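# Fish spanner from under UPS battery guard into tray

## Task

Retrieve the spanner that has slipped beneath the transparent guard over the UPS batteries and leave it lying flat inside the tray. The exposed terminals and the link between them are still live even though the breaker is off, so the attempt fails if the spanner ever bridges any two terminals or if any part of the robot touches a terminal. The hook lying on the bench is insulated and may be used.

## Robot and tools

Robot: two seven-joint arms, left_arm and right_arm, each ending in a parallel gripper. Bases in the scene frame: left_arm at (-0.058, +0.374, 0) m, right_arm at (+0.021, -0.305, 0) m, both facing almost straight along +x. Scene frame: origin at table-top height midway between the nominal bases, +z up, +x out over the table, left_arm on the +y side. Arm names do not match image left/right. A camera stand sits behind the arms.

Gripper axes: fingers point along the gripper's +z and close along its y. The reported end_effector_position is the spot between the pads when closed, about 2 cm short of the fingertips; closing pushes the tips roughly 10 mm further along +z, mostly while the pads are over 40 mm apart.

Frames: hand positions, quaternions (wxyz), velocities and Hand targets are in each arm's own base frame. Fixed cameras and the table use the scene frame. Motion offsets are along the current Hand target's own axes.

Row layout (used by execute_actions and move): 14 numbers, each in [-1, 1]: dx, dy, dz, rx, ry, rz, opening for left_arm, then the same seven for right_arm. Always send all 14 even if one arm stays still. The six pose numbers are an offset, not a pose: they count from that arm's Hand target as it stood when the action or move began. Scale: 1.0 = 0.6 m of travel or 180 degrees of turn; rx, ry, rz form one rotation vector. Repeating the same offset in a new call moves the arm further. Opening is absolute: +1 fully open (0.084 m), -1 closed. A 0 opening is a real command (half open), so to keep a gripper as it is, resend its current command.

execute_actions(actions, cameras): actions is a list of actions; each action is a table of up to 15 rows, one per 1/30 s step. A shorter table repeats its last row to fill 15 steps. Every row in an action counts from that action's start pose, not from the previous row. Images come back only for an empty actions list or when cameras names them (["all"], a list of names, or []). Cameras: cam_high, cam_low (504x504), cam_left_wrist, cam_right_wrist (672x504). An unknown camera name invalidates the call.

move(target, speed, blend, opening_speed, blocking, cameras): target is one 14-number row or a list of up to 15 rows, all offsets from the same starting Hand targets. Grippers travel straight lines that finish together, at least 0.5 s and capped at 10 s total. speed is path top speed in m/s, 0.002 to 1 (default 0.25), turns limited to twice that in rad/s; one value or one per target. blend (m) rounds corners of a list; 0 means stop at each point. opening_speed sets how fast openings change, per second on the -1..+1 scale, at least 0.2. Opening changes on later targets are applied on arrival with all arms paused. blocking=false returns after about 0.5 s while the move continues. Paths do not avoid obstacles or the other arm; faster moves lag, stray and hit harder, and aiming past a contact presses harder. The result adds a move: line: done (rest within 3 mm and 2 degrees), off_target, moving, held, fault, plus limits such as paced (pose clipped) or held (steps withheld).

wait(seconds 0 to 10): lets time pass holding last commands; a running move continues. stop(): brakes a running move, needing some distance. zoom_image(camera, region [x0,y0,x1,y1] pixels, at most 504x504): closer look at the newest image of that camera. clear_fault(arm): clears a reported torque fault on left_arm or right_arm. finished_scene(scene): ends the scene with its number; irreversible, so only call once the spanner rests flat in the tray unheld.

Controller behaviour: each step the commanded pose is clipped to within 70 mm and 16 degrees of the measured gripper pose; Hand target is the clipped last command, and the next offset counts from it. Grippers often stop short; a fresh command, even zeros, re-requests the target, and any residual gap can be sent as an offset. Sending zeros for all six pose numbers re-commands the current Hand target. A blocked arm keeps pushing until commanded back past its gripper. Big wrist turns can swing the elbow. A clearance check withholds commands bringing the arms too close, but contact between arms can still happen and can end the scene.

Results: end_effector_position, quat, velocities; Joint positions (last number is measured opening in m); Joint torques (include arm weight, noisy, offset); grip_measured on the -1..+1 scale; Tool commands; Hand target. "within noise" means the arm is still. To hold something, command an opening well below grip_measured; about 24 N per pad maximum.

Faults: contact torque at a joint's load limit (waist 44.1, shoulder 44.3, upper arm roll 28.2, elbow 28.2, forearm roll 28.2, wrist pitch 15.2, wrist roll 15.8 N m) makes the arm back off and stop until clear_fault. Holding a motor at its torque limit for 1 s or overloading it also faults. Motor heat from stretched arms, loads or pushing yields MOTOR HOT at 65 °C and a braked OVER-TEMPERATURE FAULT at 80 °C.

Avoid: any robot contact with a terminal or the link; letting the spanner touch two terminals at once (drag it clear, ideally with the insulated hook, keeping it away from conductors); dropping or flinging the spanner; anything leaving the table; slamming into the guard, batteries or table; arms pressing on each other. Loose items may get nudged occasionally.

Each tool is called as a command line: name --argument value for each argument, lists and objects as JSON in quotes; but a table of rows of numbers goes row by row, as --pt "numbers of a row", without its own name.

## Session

execute_actions --actions '[]'

zoom_image --camera "cam_high" --region '[220, 150, 410, 340]'

Scene clock: 0.00 s.
left_arm: end_effector_position=(+0.3462, -0.3233, +0.1663) grip_measured=+1.00 end_effector_quat_wxyz=(-0.061, +0.694, -0.715, +0.050) | right_arm: end_effector_position=(+0.5505, -0.1900, +0.4008) grip_measured=+1.00 end_effector_quat_wxyz=(+0.466, +0.650, -0.469, +0.375)
Joint positions: left_arm=[-0.781 0.012 -0.016 0.915 0.168 0.809 0.693 0.084] | right_arm=[-0.293 0.259 0.445 1.467 -1.374 1.589 1.659 0.084]
Joint velocities: within noise
Joint torques (N m): no reading
Motor temperatures (°C): left_arm=[34 35 43 42 41 36 44] | right_arm=[43 41 38 41 37 40 40]
Hand target: left_arm +0.3462, -0.3233, +0.1663; -0.061, +0.694, -0.715, +0.050 | right_arm +0.5505, -0.1900, +0.4008; +0.466, +0.650, -0.469, +0.375
Tool commands: left_gripper/opening=+1.0 right_gripper/opening=+1.0

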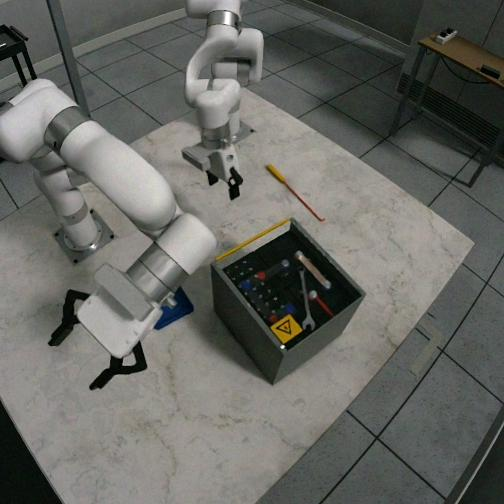

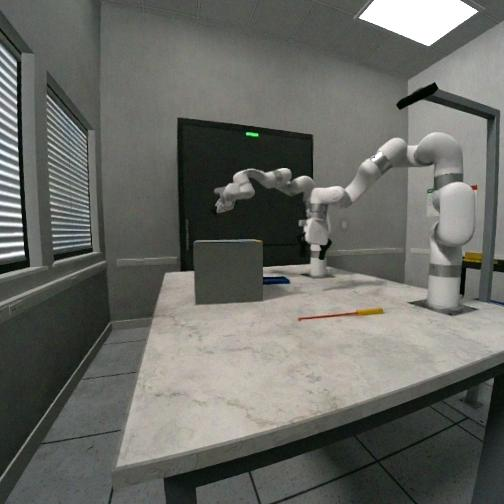

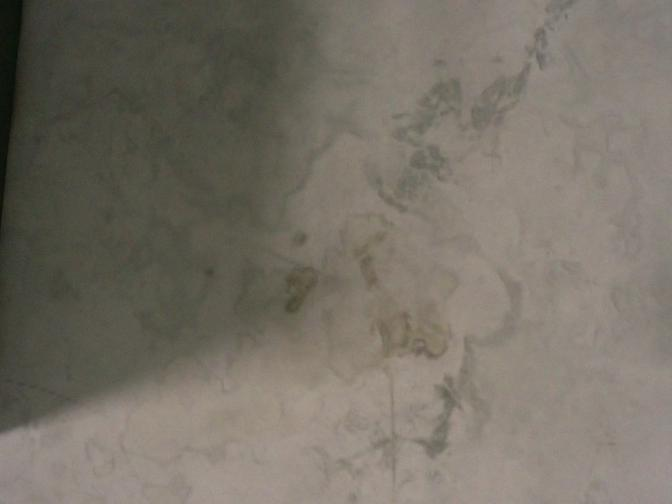

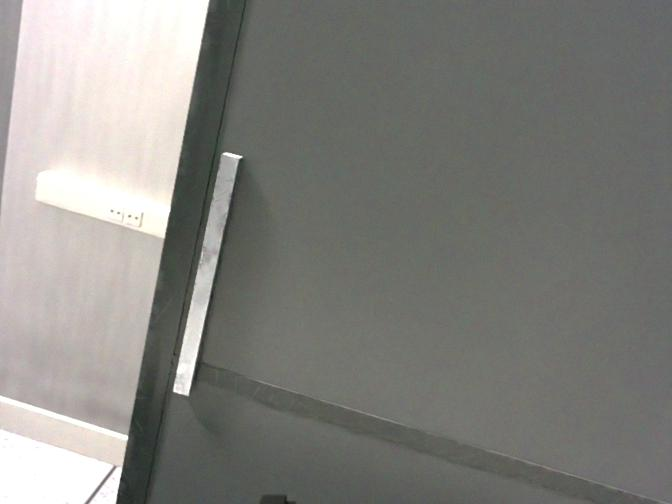

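Scaled by 2.653.

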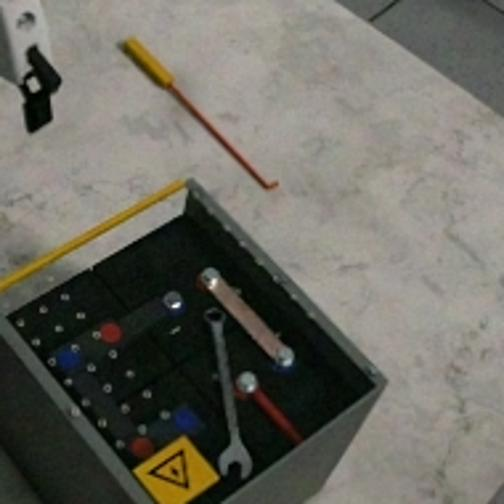

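move --target '[-0.467,-0.285,-0.256,-0.0353,0.043,0.49,1,-0.1828,-0.1373,-0.716,-0.1612,-0.4753,0.6028,1]' --speed 0.35 --cameras '["all"]'

Scene clock: 48.80 s.
left_arm: end_effector_position=(+0.4989, -0.0505, +0.3495) grip_measured=+1.00 end_effector_quat_wxyz=(+0.000, +0.001, +1.000, +0.000) | right_arm: end_effector_position=(+0.5770, +0.2601, +0.4010) grip_measured=+1.00 end_effector_quat_wxyz=(+0.259, +0.000, +0.966, +0.000)
Joint positions: left_arm=[-0.492 0.094 0.418 1.568 -0.039 1.483 3.071 0.084] | right_arm=[-0.109 0.228 0.713 1.656 -0.479 1.063 3.845 0.084]
Joint torques (N m): left_arm=[4.64 -15.83 2.75 23.33 -1.89 0.09 0.94] | right_arm=[4.73 -27.98 -0.16 20.79 -2.61 -4.86 1.97]
Motor temperatures (°C): left_arm=[34 37 43 53 41 36 44] | right_arm=[43 43 38 50 37 40 40]
Hand target: left_arm +0.4989, -0.0505, +0.3495; +0.000, +0.001, +1.000, +0.000 | right_arm +0.5770, +0.2602, +0.4010; +0.259, +0.000, +0.966, +0.000
Off the commanded pose: left_arm 0.000 m, 0 deg | right_arm 0.000 m, 0 deg.
move: done

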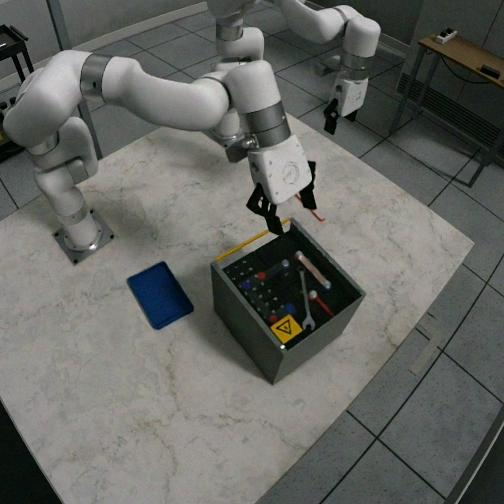

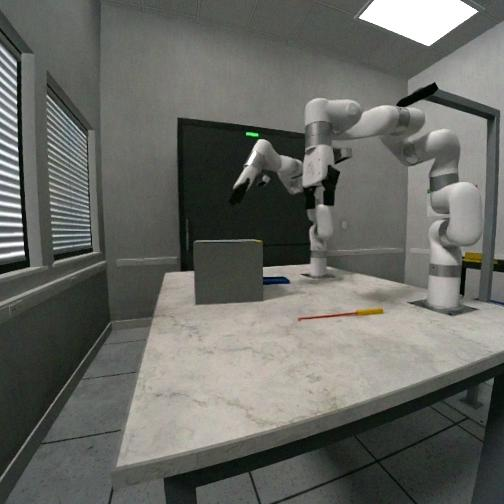

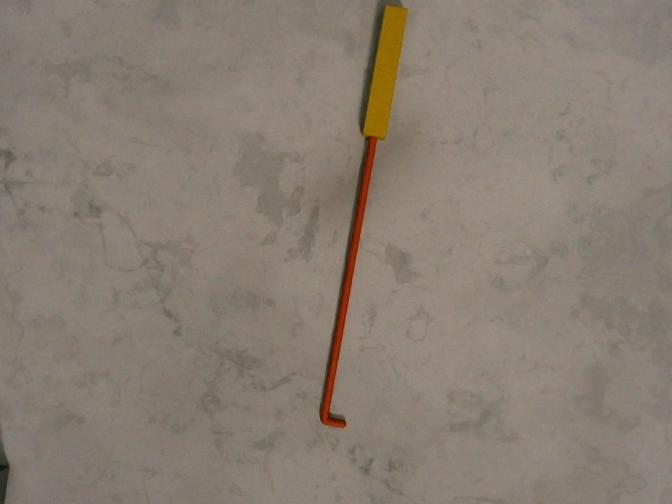

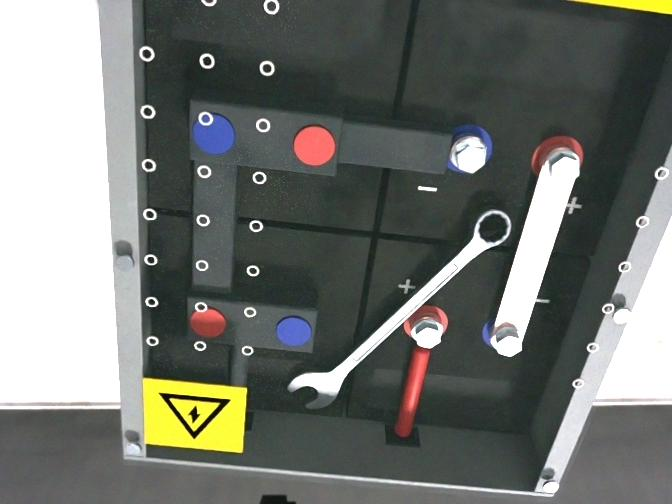

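move --target '[0.3148,0.01,0.449,0,0,0.0565,-0.1,0,0,0,0,0,0,0]' --speed 0.3 --cameras '["cam_left_wrist"]'

zoom_image --camera "cam_left_wrist" --region '[300, 254, 672, 504]'

Scene clock: 74.87 s.
left_arm: end_effector_position=(+0.3100, -0.0442, +0.0803) grip_measured=-0.11 end_effector_quat_wxyz=(+0.000, +0.089, +0.996, +0.000) | right_arm: end_effector_position=(+0.5770, +0.2602, +0.4010) grip_measured=-0.01 end_effector_quat_wxyz=(+0.259, +0.000, +0.966, +0.000)
Joint positions: left_arm=[-0.501 -0.286 0.386 0.364 0.179 0.637 3.048 0.039] | right_arm=[-0.109 0.228 0.713 1.656 -0.479 1.063 3.845 0.044]
Joint torques (N m): left_arm=[-2.24 -4.26 0.27 13.83 0.92 -3.01 1.03] | right_arm=[4.46 -25.3 0.3 21.84 -2.42 -4.2 0.94]
Motor temperatures (°C): left_arm=[34 37 43 56 41 36 44] | right_arm=[43 43 38 49 37 41 40]
Hand target: left_arm +0.3099, -0.0442, +0.0802; +0.000, +0.089, +0.996, +0.000 | right_arm +0.5770, +0.2602, +0.4010; +0.259, +0.000, +0.966, +0.000
Off the commanded pose: left_arm 0.000 m, 0 deg | right_arm 0.000 m, 0 deg.
move: done
Images, in order (width x height): cam_left_wrist 672x504.

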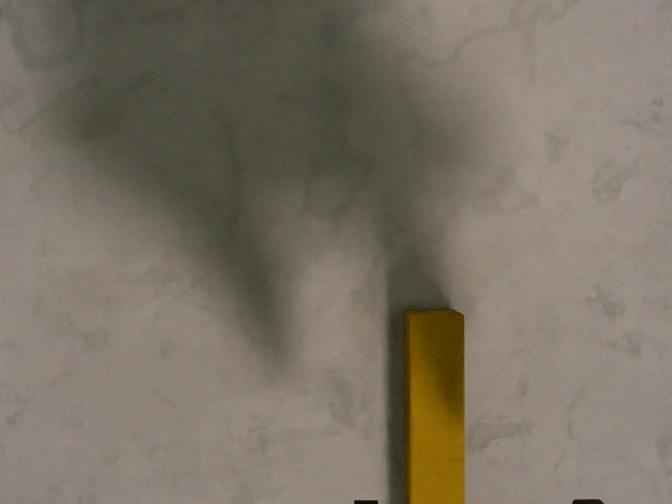

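Scaled by 1.355.

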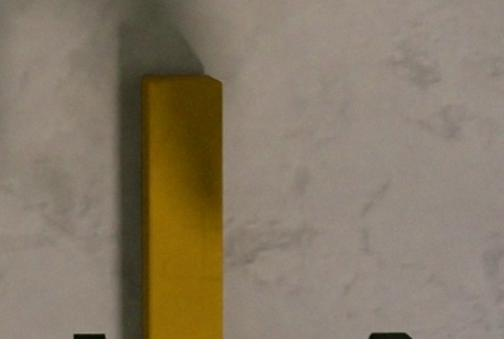

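move --pt "-0.007 -0.005 0.0807 0 0 0 -0.1 0 0 0 0 0 0 0" --pt "-0.007 -0.005 0.0807 0 0 0 -1 0 0 0 0 0 0 0" --pt "-0.007 -0.005 -0.02 0 0 0 -1 0 0 0 0 0 0 0" --speed '[0.08,0.08,0.12]' --cameras '["cam_left_wrist","cam_right_wrist"]'

Scene clock: 115.97 s.
left_arm: end_effector_position=(+0.3135, -0.0479, +0.0922) grip_measured=-0.65 end_effector_quat_wxyz=(+0.000, +0.089, +0.996, +0.000) | right_arm: end_effector_position=(+0.5770, +0.2602, +0.4010) grip_measured=-0.01 end_effector_quat_wxyz=(+0.259, +0.000, +0.966, +0.000)
Joint positions: left_arm=[-0.51 -0.309 0.381 0.389 0.179 0.685 3.036 0.016] | right_arm=[-0.109 0.228 0.713 1.656 -0.479 1.063 3.845 0.044]
Joint torques (N m): left_arm=[4.78 -15.92 -3.48 20.27 2.31 0.07 -0.97] | right_arm=[4.1 -18.22 -0.04 24.6 -1.92 -3.98 -0.12]
Motor temperatures (°C): left_arm=[34 36 43 50 41 36 44] | right_arm=[43 43 38 52 37 41 40]
Hand target: left_arm +0.3135, -0.0479, +0.0922; +0.000, +0.089, +0.996, +0.000 | right_arm +0.5770, +0.2602, +0.4010; +0.259, +0.000, +0.966, +0.000
Off the commanded pose: left_arm 0.000 m, 0 deg | right_arm 0.000 m, 0 deg.
move: done
Images, in order (width x height): cam_left_wrist 672x504, cam_right_wrist 672x504.

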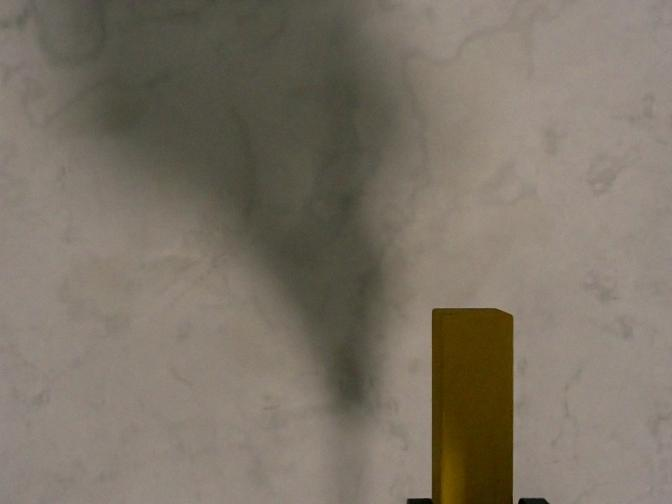

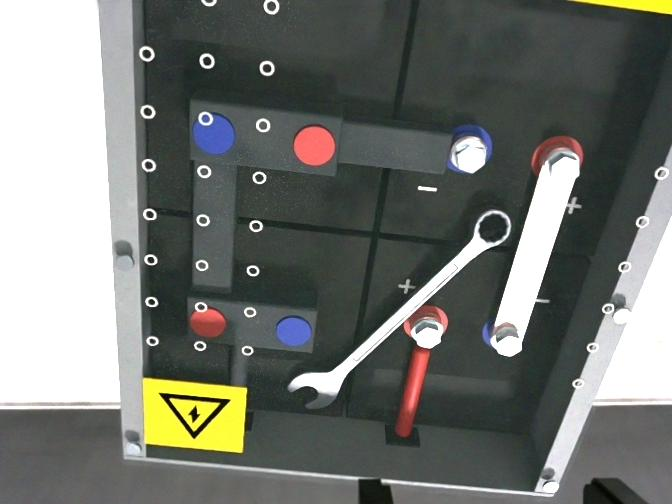

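move --pt "0 0 -0.1 0 0 0 -1 0 0 0 0 0 0 0" --pt "-0.026 -0.0834 -0.38 0.4998 -0.0123 -0.0123 -1 0 0 0 0 0 0 0" --speed '[0.2,0.4]' --blend '[0.03,0]' --cameras '["cam_left_wrist","cam_low"]'

Scene clock: 154.10 s.
left_arm: end_effector_position=(+0.3201, -0.0999, +0.3202) grip_measured=-0.65 end_effector_quat_wxyz=(-0.046, +0.046, +0.706, -0.706) | right_arm: end_effector_position=(+0.5770, +0.2602, +0.4010) grip_measured=-0.01 end_effector_quat_wxyz=(+0.259, +0.000, +0.966, +0.000)
Joint positions: left_arm=[-1.074 -0.515 1.422 0.718 -0.902 1.582 3.794 0.016] | right_arm=[-0.109 0.228 0.713 1.656 -0.479 1.063 3.845 0.044]
Joint torques (N m): left_arm=[-5.19 -3.05 -4.48 17.82 -3.74 2.81 0.89] | right_arm=[3.58 -18.05 -0.12 24.64 -1.31 -3.6 -0.13]
Hand target: left_arm +0.3201, -0.0999, +0.3203; -0.046, +0.046, +0.706, -0.706 | right_arm +0.5770, +0.2602, +0.4010; +0.259, +0.000, +0.966, +0.000
Off the commanded pose: left_arm 0.000 m, 0 deg | right_arm 0.000 m, 0 deg.
move: done
Images, in order (width x height): cam_low 504x504, cam_left_wrist 672x504.

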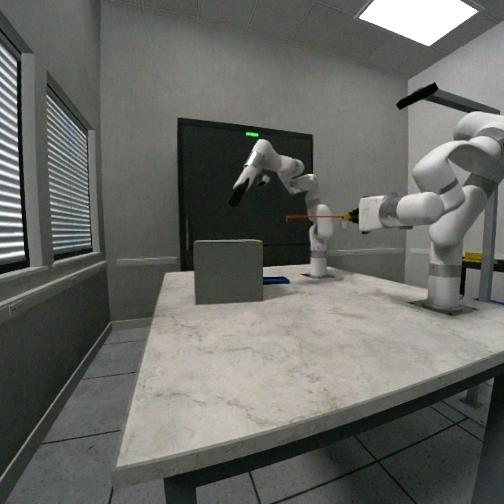

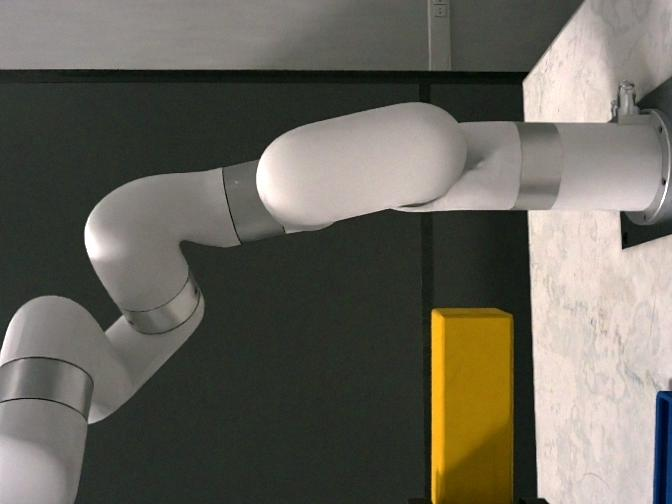

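move --target '[-0.0042,0.1855,0.3508,0,0,0,-1,0.0525,0.108,0.0909,0,0,0,0]' --speed 0.2 --cameras '["cam_right_wrist"]'

Scene clock: 172.53 s.
left_arm: end_effector_position=(+0.2953, -0.3089, +0.2089) grip_measured=-0.65 end_effector_quat_wxyz=(-0.046, +0.046, +0.706, -0.706) | right_arm: end_effector_position=(+0.5769, +0.3250, +0.3381) grip_measured=-0.01 end_effector_quat_wxyz=(+0.259, +0.000, +0.966, +0.000)
Joint positions: left_arm=[-2.003 -0.449 1.779 0.547 -1.439 1.145 4.252 0.016] | right_arm=[0.04 0.368 0.697 1.655 -0.65 1.013 4.048 0.044]
Joint torques (N m): left_arm=[-5.54 0.92 -3.72 15.11 1.72 3.41 0.82] | right_arm=[4.74 -20.29 0.97 25.28 -2.55 -3.5 1.95]
Hand target: left_arm +0.2952, -0.3089, +0.2089; -0.046, +0.046, +0.706, -0.706 | right_arm +0.5769, +0.3250, +0.3381; +0.259, +0.000, +0.966, +0.000
Off the commanded pose: left_arm 0.000 m, 0 deg | right_arm 0.000 m, 0 deg.
move: done
Images, in order (width x height): cam_right_wrist 672x504.

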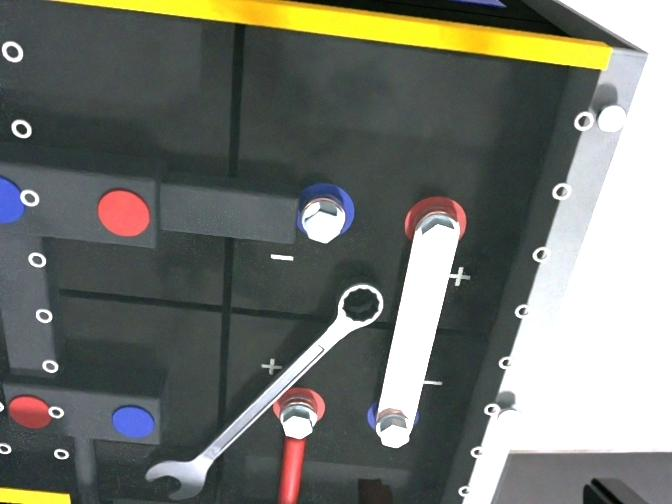

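move --target '[-0.13,0,0,0,0,0,-1,0,0,0,0,0,0,0]' --speed 0.1 --cameras '["cam_right_wrist"]'

Scene clock: 188.63 s.
left_arm: end_effector_position=(+0.3726, -0.3190, +0.2089) grip_measured=-0.65 end_effector_quat_wxyz=(-0.046, +0.046, +0.706, -0.706) | right_arm: end_effector_position=(+0.5769, +0.3250, +0.3381) grip_measured=-0.01 end_effector_quat_wxyz=(+0.259, +0.000, +0.966, +0.000)
Joint positions: left_arm=[-2.253 -0.634 1.983 0.805 -1.314 1.05 4.141 0.016] | right_arm=[0.04 0.368 0.697 1.655 -0.65 1.013 4.048 0.044]
Joint torques (N m): left_arm=[-5.41 8.55 -6.93 15.13 1.78 0.16 -0.97] | right_arm=[4.48 -20.09 1.21 21.8 -2.17 -2.22 1.63]
Hand target: left_arm +0.3726, -0.3190, +0.2089; -0.046, +0.046, +0.706, -0.706 | right_arm +0.5769, +0.3250, +0.3381; +0.259, +0.000, +0.966, +0.000
Off the commanded pose: left_arm 0.000 m, 0 deg | right_arm 0.000 m, 0 deg.
move: done
Images, in order (width x height): cam_right_wrist 672x504.

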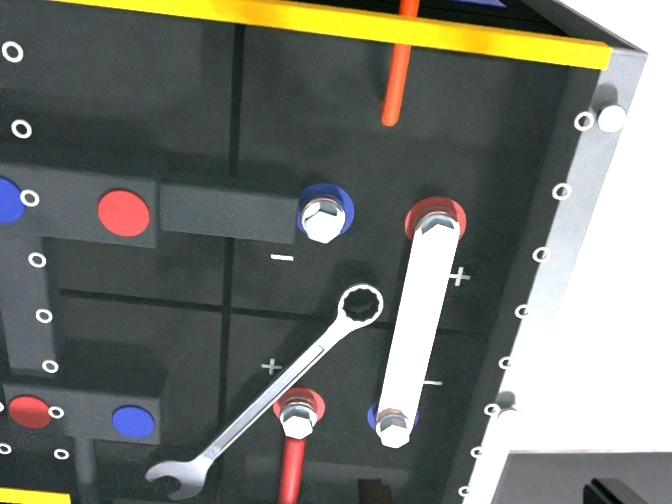

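move --pt "0 0 -0.0033 0 0 0 -1 0 0 0 0 0 0 0" --pt "-0.1 0 -0.0033 0 0 0 -1 0 0 0 0 0 0 0" --speed '[0.05,0.06]' --blend '[0.002,0]' --cameras '["cam_right_wrist"]'

Scene clock: 203.27 s.
left_arm: end_effector_position=(+0.4323, -0.3248, +0.2089) grip_measured=-0.65 end_effector_quat_wxyz=(-0.046, +0.046, +0.706, -0.706) | right_arm: end_effector_position=(+0.5769, +0.3250, +0.3381) grip_measured=-0.01 end_effector_quat_wxyz=(+0.259, +0.000, +0.966, +0.000)
Joint positions: left_arm=[-2.393 -0.753 2.082 1.015 -1.214 1.027 4.039 0.016] | right_arm=[0.04 0.368 0.697 1.655 -0.65 1.013 4.048 0.044]
Joint torques (N m): left_arm=[-5.24 13.77 -8.58 15.51 1.74 0.47 -1] | right_arm=[4.56 -20.32 1.77 21.85 -1.85 -2.16 1.28]
Hand target: left_arm +0.4323, -0.3248, +0.2089; -0.046, +0.046, +0.706, -0.706 | right_arm +0.5769, +0.3250, +0.3381; +0.259, +0.000, +0.966, +0.000
Off the commanded pose: left_arm 0.000 m, 0 deg | right_arm 0.000 m, 0 deg.
move: done; blend cut to 0.001 m at target 1
Images, in order (width x height): cam_right_wrist 672x504.

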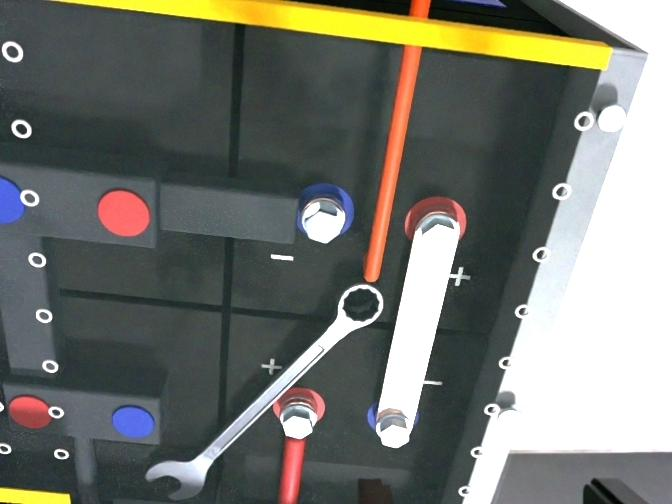

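move --pt "0 -0.013 0 0 0 0 -1 0 0 0 0 0 0 0" --pt "-0.025 -0.013 0.0028 0 0 0 -1 0 0 0 0 0 0 0" --speed 0.05 --cameras '["cam_right_wrist"]'

zoom_image --camera "cam_right_wrist" --region '[260, 180, 480, 345]'

Scene clock: 212.30 s.
left_arm: end_effector_position=(+0.4470, -0.3284, +0.2167) grip_measured=-0.65 end_effector_quat_wxyz=(-0.046, +0.046, +0.706, -0.706) | right_arm: end_effector_position=(+0.5769, +0.3250, +0.3381) grip_measured=-0.01 end_effector_quat_wxyz=(+0.259, +0.000, +0.966, +0.000)
Joint positions: left_arm=[-2.421 -0.766 2.09 1.069 -1.2 1.028 4 0.016] | right_arm=[0.04 0.368 0.697 1.655 -0.65 1.013 4.048 0.044]
Joint torques (N m): left_arm=[-5.71 14.26 -8.87 15.94 1.58 -0.2 -1.19] | right_arm=[4.41 -20.3 2.15 21.86 -1.49 -2.17 0.85]
Hand target: left_arm +0.4470, -0.3284, +0.2167; -0.046, +0.046, +0.706, -0.706 | right_arm +0.5769, +0.3250, +0.3381; +0.259, +0.000, +0.966, +0.000
Off the commanded pose: left_arm 0.000 m, 0 deg | right_arm 0.000 m, 0 deg.
move: done
Images, in order (width x height): cam_right_wrist 672x504.

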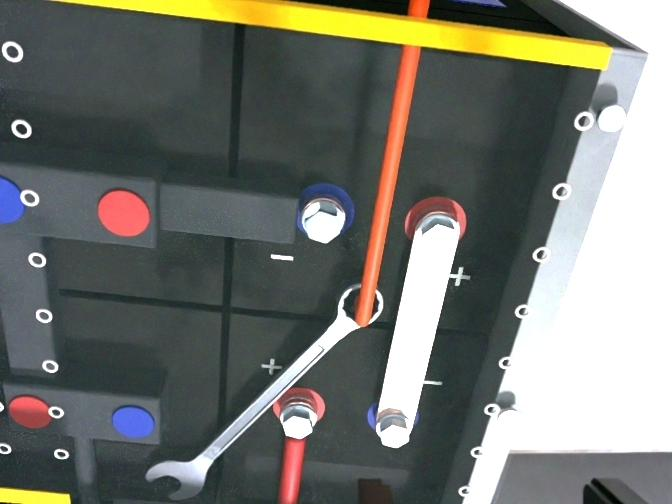

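Scaled by 2.291.

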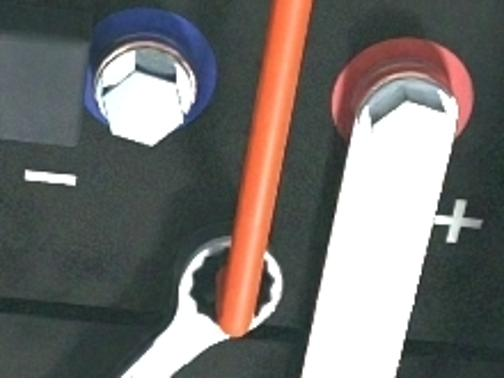

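move --pt "-0.003 0 0 0 0 0 -1 0 0 0 0 0 0 0" --pt "-0.003 0.0183 0 0 0 0 -1 0 0 0 0 0 0 0" --speed 0.03 --cameras '["cam_right_wrist"]'

zoom_image --camera "cam_right_wrist" --region '[260, 180, 480, 345]'

Scene clock: 221.90 s.
left_arm: end_effector_position=(+0.4488, -0.3287, +0.2057) grip_measured=-0.65 end_effector_quat_wxyz=(-0.046, +0.046, +0.706, -0.706) | right_arm: end_effector_position=(+0.5769, +0.3250, +0.3381) grip_measured=-0.01 end_effector_quat_wxyz=(+0.259, +0.000, +0.966, +0.000)
Joint positions: left_arm=[-2.439 -0.793 2.11 1.08 -1.188 1.021 4.015 0.016] | right_arm=[0.04 0.368 0.697 1.655 -0.65 1.013 4.048 0.044]
Joint torques (N m): left_arm=[-5.19 14.86 -8.66 14.96 1.63 -0.36 0.88] | right_arm=[4.49 -20.4 2.69 21.9 -1.17 -2.17 0.48]
Hand target: left_arm +0.4488, -0.3287, +0.2057; -0.046, +0.046, +0.706, -0.706 | right_arm +0.5769, +0.3250, +0.3381; +0.259, +0.000, +0.966, +0.000
Off the commanded pose: left_arm 0.000 m, 0 deg | right_arm 0.000 m, 0 deg.
move: done
Images, in order (width x height): cam_right_wrist 672x504.

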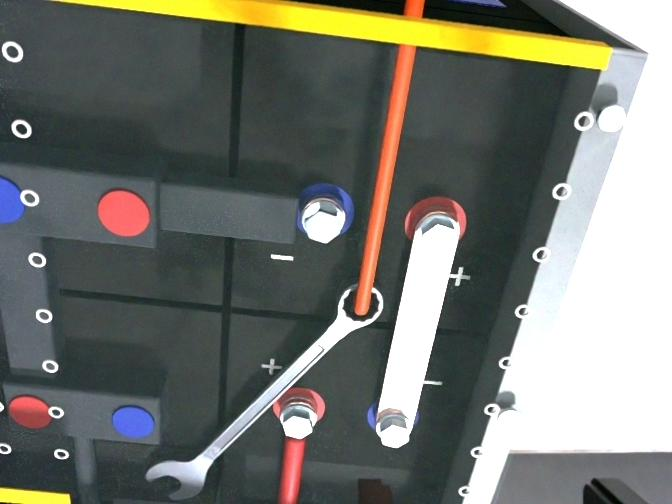

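Scaled by 2.291.

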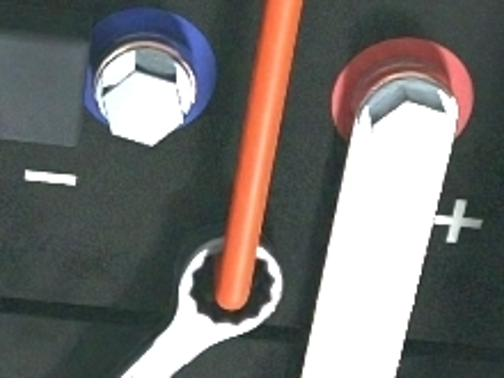

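move --target '[0.0417,0,0,0,0,0,-1,0,0,0,0,0,0,0]' --speed 0.03 --cameras '["cam_right_wrist"]'

Scene clock: 239.50 s.
left_arm: end_effector_position=(+0.4240, -0.3254, +0.2057) grip_measured=-0.65 end_effector_quat_wxyz=(-0.046, +0.046, +0.706, -0.706) | right_arm: end_effector_position=(+0.5769, +0.3250, +0.3381) grip_measured=-0.01 end_effector_quat_wxyz=(+0.259, +0.000, +0.966, +0.000)
Joint positions: left_arm=[-2.382 -0.747 2.074 0.987 -1.226 1.022 4.059 0.016] | right_arm=[0.04 0.368 0.697 1.655 -0.65 1.013 4.048 0.044]
Joint torques (N m): left_arm=[4.85 24.56 -12.82 9.21 -2.62 3.15 0.82] | right_arm=[4.43 -20.37 3.16 21.82 -0.98 -2.18 0.13]
Hand target: left_arm +0.4240, -0.3254, +0.2057; -0.046, +0.046, +0.706, -0.706 | right_arm +0.5769, +0.3250, +0.3381; +0.259, +0.000, +0.966, +0.000
Off the commanded pose: left_arm 0.000 m, 0 deg | right_arm 0.000 m, 0 deg.
move: done
Images, in order (width x height): cam_right_wrist 672x504.

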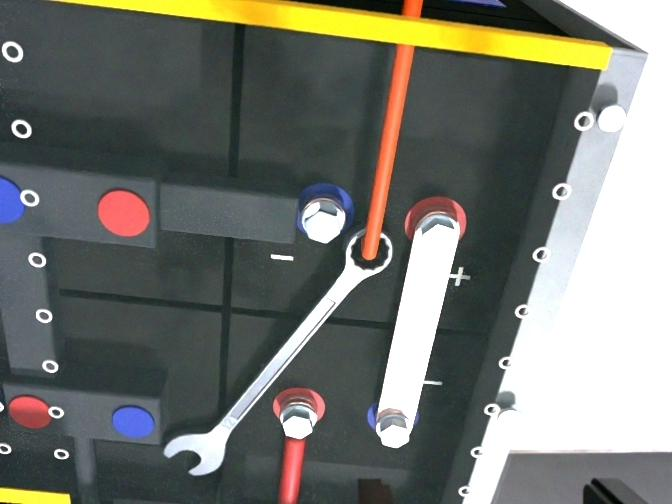

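move --target '[0.03,0,-0.0017,0,0,0,-1,0,0,0,0,0,0,0]' --speed 0.03 --cameras '["cam_right_wrist"]'

zoom_image --camera "cam_right_wrist" --region '[260, 150, 480, 315]'

Scene clock: 248.23 s.
left_arm: end_effector_position=(+0.4063, -0.3221, +0.2057) grip_measured=-0.65 end_effector_quat_wxyz=(-0.046, +0.046, +0.706, -0.706) | right_arm: end_effector_position=(+0.5769, +0.3250, +0.3381) grip_measured=-0.01 end_effector_quat_wxyz=(+0.259, +0.000, +0.966, +0.000)
Joint positions: left_arm=[-2.338 -0.712 2.047 0.922 -1.253 1.029 4.09 0.016] | right_arm=[0.04 0.368 0.697 1.655 -0.65 1.013 4.048 0.044]
Joint torques (N m): left_arm=[5 22.91 -12.36 9.05 -2.58 3.26 0.71] | right_arm=[4.32 -20.36 3.7 21.86 -0.61 -2.14 -0.11]
Hand target: left_arm +0.4062, -0.3221, +0.2057; -0.046, +0.046, +0.706, -0.706 | right_arm +0.5769, +0.3250, +0.3381; +0.259, +0.000, +0.966, +0.000
Off the commanded pose: left_arm 0.000 m, 0 deg | right_arm 0.000 m, 0 deg.
move: done
Images, in order (width x height): cam_right_wrist 672x504.

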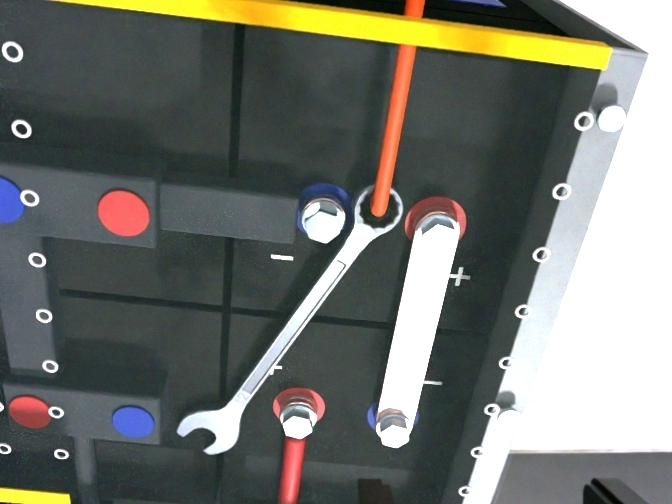

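Scaled by 2.291.

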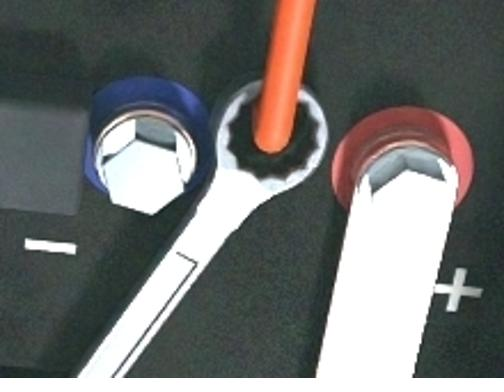

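move --target '[0.0167,0,-0.003,0,0,0,-1,0,0,0,0,0,0,0]' --speed 0.03 --cameras '["cam_right_wrist"]'

zoom_image --camera "cam_right_wrist" --region '[260, 130, 480, 295]'

Scene clock: 259.53 s.
left_arm: end_effector_position=(+0.3965, -0.3190, +0.2057) grip_measured=-0.65 end_effector_quat_wxyz=(-0.046, +0.046, +0.706, -0.706) | right_arm: end_effector_position=(+0.5769, +0.3250, +0.3381) grip_measured=-0.01 end_effector_quat_wxyz=(+0.259, +0.000, +0.966, +0.000)
Joint positions: left_arm=[-2.31 -0.691 2.032 0.886 -1.265 1.036 4.105 0.016] | right_arm=[0.04 0.368 0.697 1.655 -0.65 1.013 4.048 0.044]
Joint torques (N m): left_arm=[4.33 21.9 -12.17 8.92 -2.57 3.22 0.73] | right_arm=[4.2 -20.23 3.61 21.83 -0.39 -2.09 -0.2]
Motor temperatures (°C): left_arm=[34 37 48 47 41 37 44] | right_arm=[43 42 38 51 37 40 40]
Hand target: left_arm +0.3965, -0.3190, +0.2057; -0.046, +0.046, +0.706, -0.706 | right_arm +0.5769, +0.3250, +0.3381; +0.259, +0.000, +0.966, +0.000
Off the commanded pose: left_arm 0.000 m, 0 deg | right_arm 0.000 m, 0 deg.
move: done
Images, in order (width x height): cam_right_wrist 672x504.

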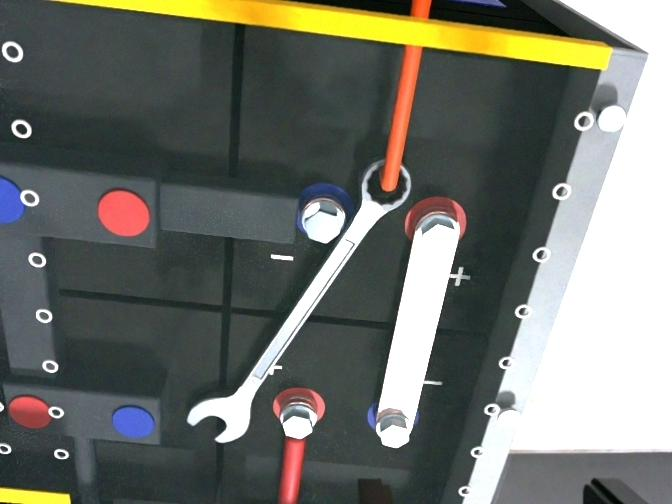

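Scaled by 2.291.

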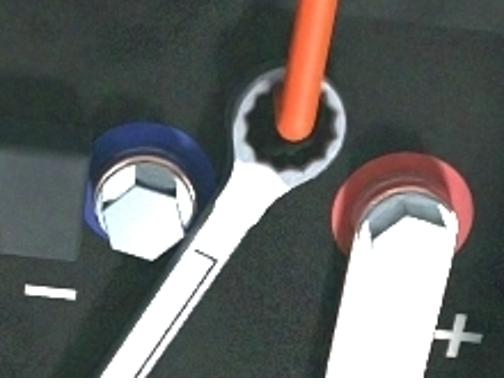

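move --target '[0.0142,0,-0.01,0,0,0,-1,0,0,0,0,0,0,0]' --speed 0.03 --cameras '["cam_right_wrist"]'

zoom_image --camera "cam_right_wrist" --region '[260, 110, 480, 275]'

Scene clock: 265.43 s.
left_arm: end_effector_position=(+0.3889, -0.3119, +0.2057) grip_measured=-0.65 end_effector_quat_wxyz=(-0.046, +0.046, +0.706, -0.706) | right_arm: end_effector_position=(+0.5769, +0.3250, +0.3381) grip_measured=-0.01 end_effector_quat_wxyz=(+0.259, +0.000, +0.966, +0.000)
Joint positions: left_arm=[-2.275 -0.67 2.021 0.855 -1.267 1.053 4.114 0.016] | right_arm=[0.04 0.368 0.697 1.655 -0.65 1.013 4.048 0.044]
Joint torques (N m): left_arm=[4.89 21.42 -11.59 8.89 -2.58 3.14 0.67] | right_arm=[4.05 -20.33 3.59 21.98 -0.2 -2.16 -0.24]
Hand target: left_arm +0.3889, -0.3119, +0.2057; -0.046, +0.046, +0.706, -0.706 | right_arm +0.5769, +0.3250, +0.3381; +0.259, +0.000, +0.966, +0.000
Off the commanded pose: left_arm 0.000 m, 0 deg | right_arm 0.000 m, 0 deg.
move: done
Images, in order (width x height): cam_right_wrist 672x504.

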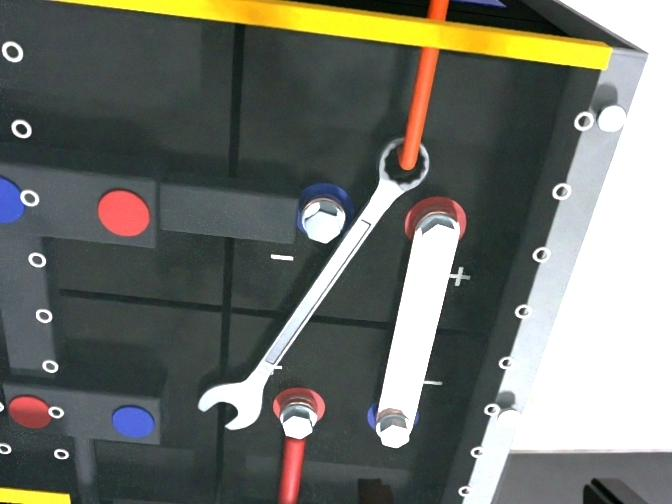

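Scaled by 2.291.

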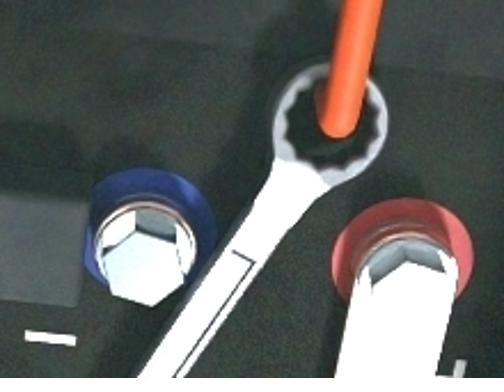

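move --target '[0.02,0,-0.0095,0,0,0,-1,0,0,0,0,0,0,0]' --speed 0.03 --cameras '["cam_right_wrist"]'

zoom_image --camera "cam_right_wrist" --region '[190, 120, 470, 440]'

Scene clock: 280.33 s.
left_arm: end_effector_position=(+0.3777, -0.3047, +0.2057) grip_measured=-0.65 end_effector_quat_wxyz=(-0.046, +0.046, +0.706, -0.706) | right_arm: end_effector_position=(+0.5769, +0.3250, +0.3381) grip_measured=-0.01 end_effector_quat_wxyz=(+0.259, +0.000, +0.966, +0.000)
Joint positions: left_arm=[-2.232 -0.641 2.004 0.812 -1.274 1.072 4.129 0.016] | right_arm=[0.04 0.368 0.697 1.655 -0.65 1.013 4.048 0.044]
Joint torques (N m): left_arm=[4.82 20.24 -11.16 8.82 -2.58 3.13 0.64] | right_arm=[3.87 -20.32 3.58 21.81 -0.02 -2.18 -0.14]
Hand target: left_arm +0.3777, -0.3047, +0.2057; -0.046, +0.046, +0.706, -0.706 | right_arm +0.5769, +0.3250, +0.3381; +0.259, +0.000, +0.966, +0.000
Off the commanded pose: left_arm 0.000 m, 0 deg | right_arm 0.000 m, 0 deg.
move: done
Images, in order (width x height): cam_right_wrist 672x504.

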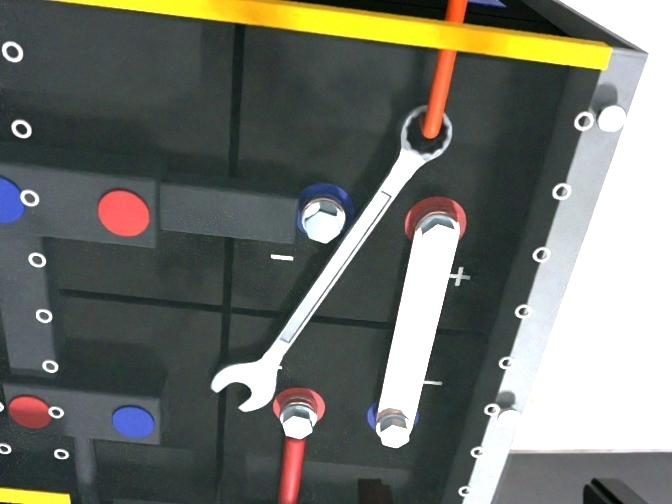

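Scaled by 1.575.

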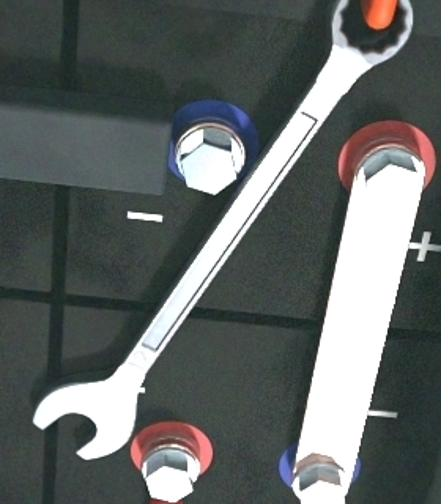

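move --target '[0.0167,0,-0.0125,0,0,0,-1,0,0,0,0,0,0,0]' --speed 0.03 --cameras '["cam_right_wrist"]'

zoom_image --camera "cam_right_wrist" --region '[190, 120, 470, 440]'

Scene clock: 290.53 s.
left_arm: end_effector_position=(+0.3688, -0.2960, +0.2057) grip_measured=-0.65 end_effector_quat_wxyz=(-0.046, +0.046, +0.706, -0.706) | right_arm: end_effector_position=(+0.5769, +0.3250, +0.3381) grip_measured=-0.01 end_effector_quat_wxyz=(+0.259, +0.000, +0.966, +0.000)
Joint positions: left_arm=[-2.189 -0.614 1.99 0.777 -1.273 1.096 4.139 0.016] | right_arm=[0.04 0.368 0.697 1.655 -0.65 1.013 4.048 0.044]
Joint torques (N m): left_arm=[4.91 19.09 -10.63 8.92 1.43 3.1 0.77] | right_arm=[3.54 -20.27 3.59 21.8 0.12 -2.11 -0.25]
Hand target: left_arm +0.3688, -0.2960, +0.2057; -0.046, +0.046, +0.706, -0.706 | right_arm +0.5769, +0.3250, +0.3381; +0.259, +0.000, +0.966, +0.000
Off the commanded pose: left_arm 0.000 m, 0 deg | right_arm 0.000 m, 0 deg.
move: done
Images, in order (width x height): cam_right_wrist 672x504.

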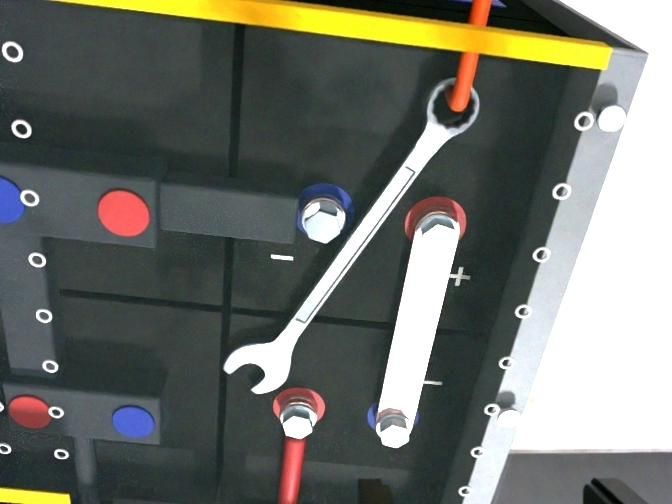

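Scaled by 1.575.

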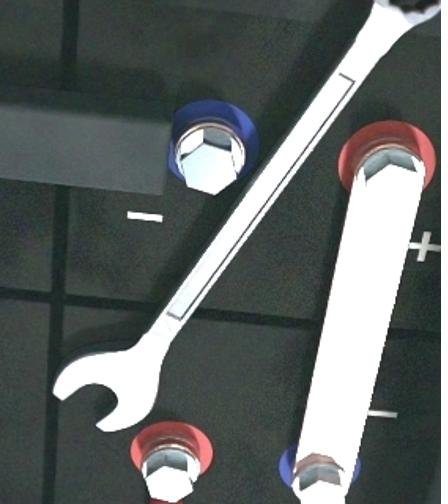

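move --target '[0.0367,0,-0.012,0,0,0,-1,0,0,0,0,0,0,0]' --speed 0.03 --cameras '["cam_right_wrist"]'

Scene clock: 300.20 s.
left_arm: end_effector_position=(+0.3478, -0.2860, +0.2057) grip_measured=-0.65 end_effector_quat_wxyz=(-0.046, +0.046, +0.706, -0.706) | right_arm: end_effector_position=(+0.5769, +0.3250, +0.3381) grip_measured=-0.01 end_effector_quat_wxyz=(+0.259, +0.000, +0.966, +0.000)
Joint positions: left_arm=[-2.11 -0.559 1.951 0.702 -1.288 1.134 4.166 0.016] | right_arm=[0.04 0.368 0.697 1.655 -0.65 1.013 4.048 0.044]
Joint torques (N m): left_arm=[4.83 17.37 -9.88 8.82 -2.66 3.08 0.64] | right_arm=[3.48 -20.31 3.55 21.88 0.55 -2.18 -0.21]
Hand target: left_arm +0.3478, -0.2860, +0.2057; -0.046, +0.046, +0.706, -0.706 | right_arm +0.5769, +0.3250, +0.3381; +0.259, +0.000, +0.966, +0.000
Off the commanded pose: left_arm 0.000 m, 0 deg | right_arm 0.000 m, 0 deg.
move: done
Images, in order (width x height): cam_right_wrist 672x504.

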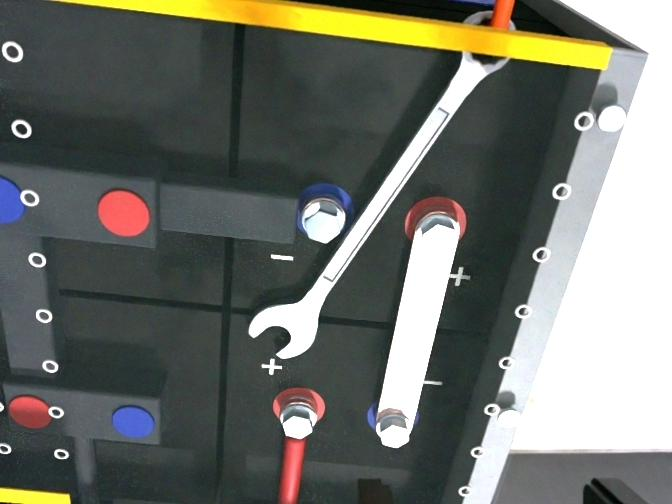

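move --target '[0.0367,0,-0.0133,0,0,0,-1,0,0,0,0,0,0,0]' --speed 0.03 --cameras '["cam_right_wrist"]'

Scene clock: 306.03 s.
left_arm: end_effector_position=(+0.3271, -0.2752, +0.2058) grip_measured=-0.65 end_effector_quat_wxyz=(-0.046, +0.046, +0.706, -0.706) | right_arm: end_effector_position=(+0.5769, +0.3250, +0.3381) grip_measured=-0.01 end_effector_quat_wxyz=(+0.259, +0.000, +0.966, +0.000)
Joint positions: left_arm=[-2.02 -0.498 1.905 0.63 -1.298 1.182 4.191 0.016] | right_arm=[0.04 0.368 0.697 1.655 -0.65 1.013 4.048 0.044]
Joint torques (N m): left_arm=[4.8 15.38 -9.21 9.13 -2.77 3.22 0.87] | right_arm=[3.4 -20.25 3.63 21.95 0.66 -2.13 -0.1]
Hand target: left_arm +0.3271, -0.2752, +0.2058; -0.046, +0.046, +0.706, -0.706 | right_arm +0.5769, +0.3250, +0.3381; +0.259, +0.000, +0.966, +0.000
Off the commanded pose: left_arm 0.000 m, 0 deg | right_arm 0.000 m, 0 deg.
move: done
Images, in order (width x height): cam_right_wrist 672x504.

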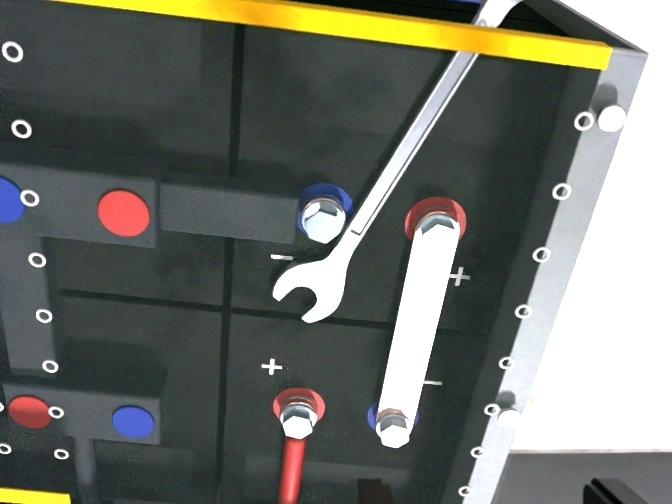

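move --pt "0 -0.0417 0 0 0 0 -1 0 0 0 0 0 0 0" --pt "0.0667 -0.0917 0 0 0 0 -1 0 0 0 0 0 0 0" --pt "0.0558 -0.1903 -0.2603 0 0 0 -1 0.0866 0.0167 -0.05 0 0 0 0" --speed '[0.06,0.15,0.25]' --blend '[0.005,0.02,0]' --cameras '["cam_right_wrist"]'

Scene clock: 338.07 s.
left_arm: end_effector_position=(+0.3141, -0.1160, +0.3200) grip_measured=-0.65 end_effector_quat_wxyz=(-0.046, +0.046, +0.706, -0.706) | right_arm: end_effector_position=(+0.5169, +0.3350, +0.3381) grip_measured=-0.01 end_effector_quat_wxyz=(+0.259, +0.000, +0.966, +0.000)
Joint positions: left_arm=[-1.012 -0.467 1.34 0.679 -0.956 1.59 3.823 0.016] | right_arm=[0.006 0.193 0.739 1.454 -0.57 0.966 4.099 0.044]
Joint torques (N m): left_arm=[-5.58 -1.41 -3.5 17.98 0.58 2.88 -1.09] | right_arm=[-4.36 -26.49 4.18 21.12 2.41 -4.55 1.88]
Hand target: left_arm +0.3142, -0.1160, +0.3200; -0.046, +0.046, +0.706, -0.706 | right_arm +0.5169, +0.3350, +0.3381; +0.259, +0.000, +0.966, +0.000
Off the commanded pose: left_arm 0.000 m, 0 deg | right_arm 0.000 m, 0 deg.
move: done
Images, in order (width x height): cam_right_wrist 672x504.

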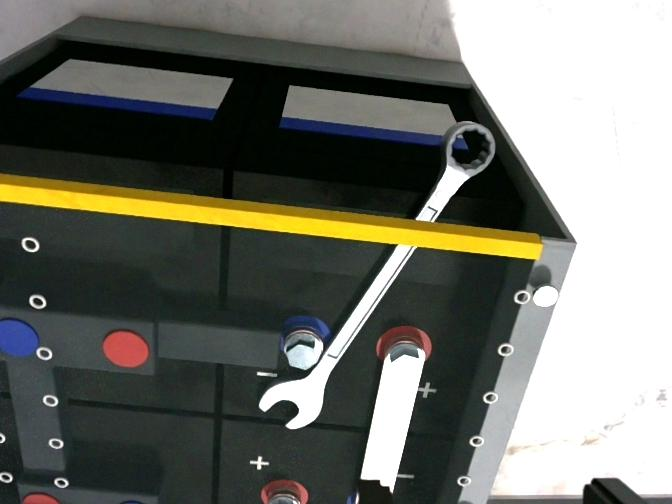

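move --pt "0.0158 0.3333 -0.1124 -0.4998 0.0123 0.0123 -1 0 0 0 0 0 0 0" --pt "0.0158 0.4783 -0.1124 -0.4998 0.0123 0.0123 -1 0 0 0 0 0 0 0" --speed '[0.5,0.12]' --blend '[0.01,0]'

Scene clock: 370.77 s.
left_arm: end_effector_position=(+0.3134, -0.0479, +0.0330) grip_measured=-0.65 end_effector_quat_wxyz=(+0.000, +0.089, +0.996, +0.000) | right_arm: end_effector_position=(+0.5169, +0.3350, +0.3381) grip_measured=-0.01 end_effector_quat_wxyz=(+0.259, +0.000, +0.966, +0.000)
Joint positions: left_arm=[-0.518 -0.09 0.384 0.347 0.08 0.433 3.112 0.016] | right_arm=[0.006 0.193 0.739 1.454 -0.57 0.966 4.099 0.044]
Joint torques (N m): left_arm=[-5.59 -6.9 1.98 17.25 -1.98 -3.06 0.97] | right_arm=[-3.08 -26.47 4.14 21.15 1.93 -4.45 0.62]
Hand target: left_arm +0.3134, -0.0479, +0.0330; +0.000, +0.089, +0.996, +0.000 | right_arm +0.5169, +0.3350, +0.3381; +0.259, +0.000, +0.966, +0.000
Off the commanded pose: left_arm 0.000 m, 0 deg | right_arm 0.000 m, 0 deg.
move: done

move --pt "0 0 0 0 0 0 -0.1 0 0 0 0 0 0 0" --pt "0 0 -0.1 0 0 0 -0.1 0 0 0 0 0 0 0" --pt "0.044 0.246 -0.333 0 0 0 -0.1 0 0 0 0 0 0 0" --pt "0.044 0.246 -0.333 0 0 0 -0.1 0.1798 0.1033 -0.0882 0.354 -0.135 -0.3603 0" --speed '[0.2,0.15,0.3,0.4]' --blend '[0,0.03,0.02,0]' --cameras '["cam_high","cam_right_wrist"]'

Scene clock: 396.43 s.
left_arm: end_effector_position=(+0.3138, +0.1021, +0.2327) grip_measured=-0.11 end_effector_quat_wxyz=(+0.000, +0.089, +0.996, +0.000) | right_arm: end_effector_position=(+0.3970, +0.3968, +0.3300) grip_measured=-0.01 end_effector_quat_wxyz=(+0.359, -0.359, +0.609, -0.609)
Joint positions: left_arm=[-0.281 -0.565 0.509 0.681 0.284 1.201 3.376 0.039] | right_arm=[0.738 0.492 0.653 1.355 -1.65 1.954 3.785 0.044]
Joint torques (N m): left_arm=[-4.85 -0.04 -5.48 22.96 -1.47 -1.86 0.87] | right_arm=[4.64 -21.56 1.13 16.94 -3.95 3.3 -2.03]
Motor temperatures (°C): left_arm=[33 36 43 53 41 37 44] | right_arm=[43 43 38 52 37 41 40]
Hand target: left_arm +0.3138, +0.1021, +0.2328; +0.000, +0.089, +0.996, +0.000 | right_arm +0.3970, +0.3969, +0.3300; +0.359, -0.359, +0.609, -0.609
Off the commanded pose: left_arm 0.000 m, 0 deg | right_arm 0.000 m, 0 deg.
move: done
Images, in order (width x height): cam_high 504x504, cam_right_wrist 672x504.

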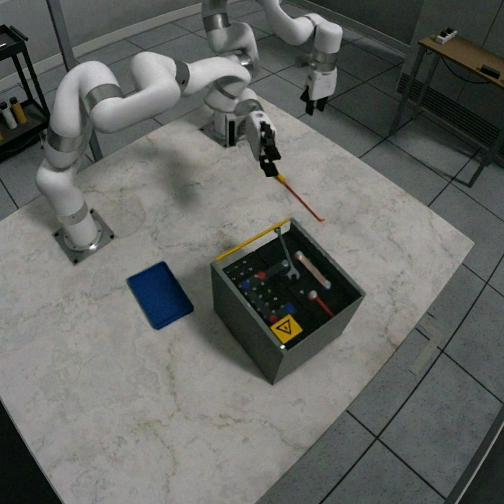

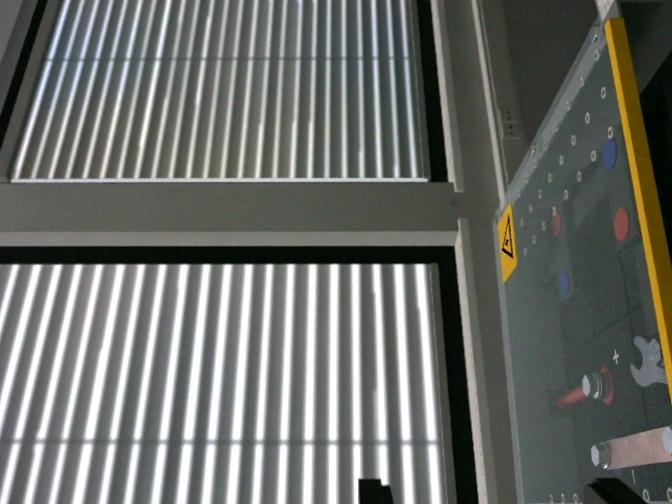

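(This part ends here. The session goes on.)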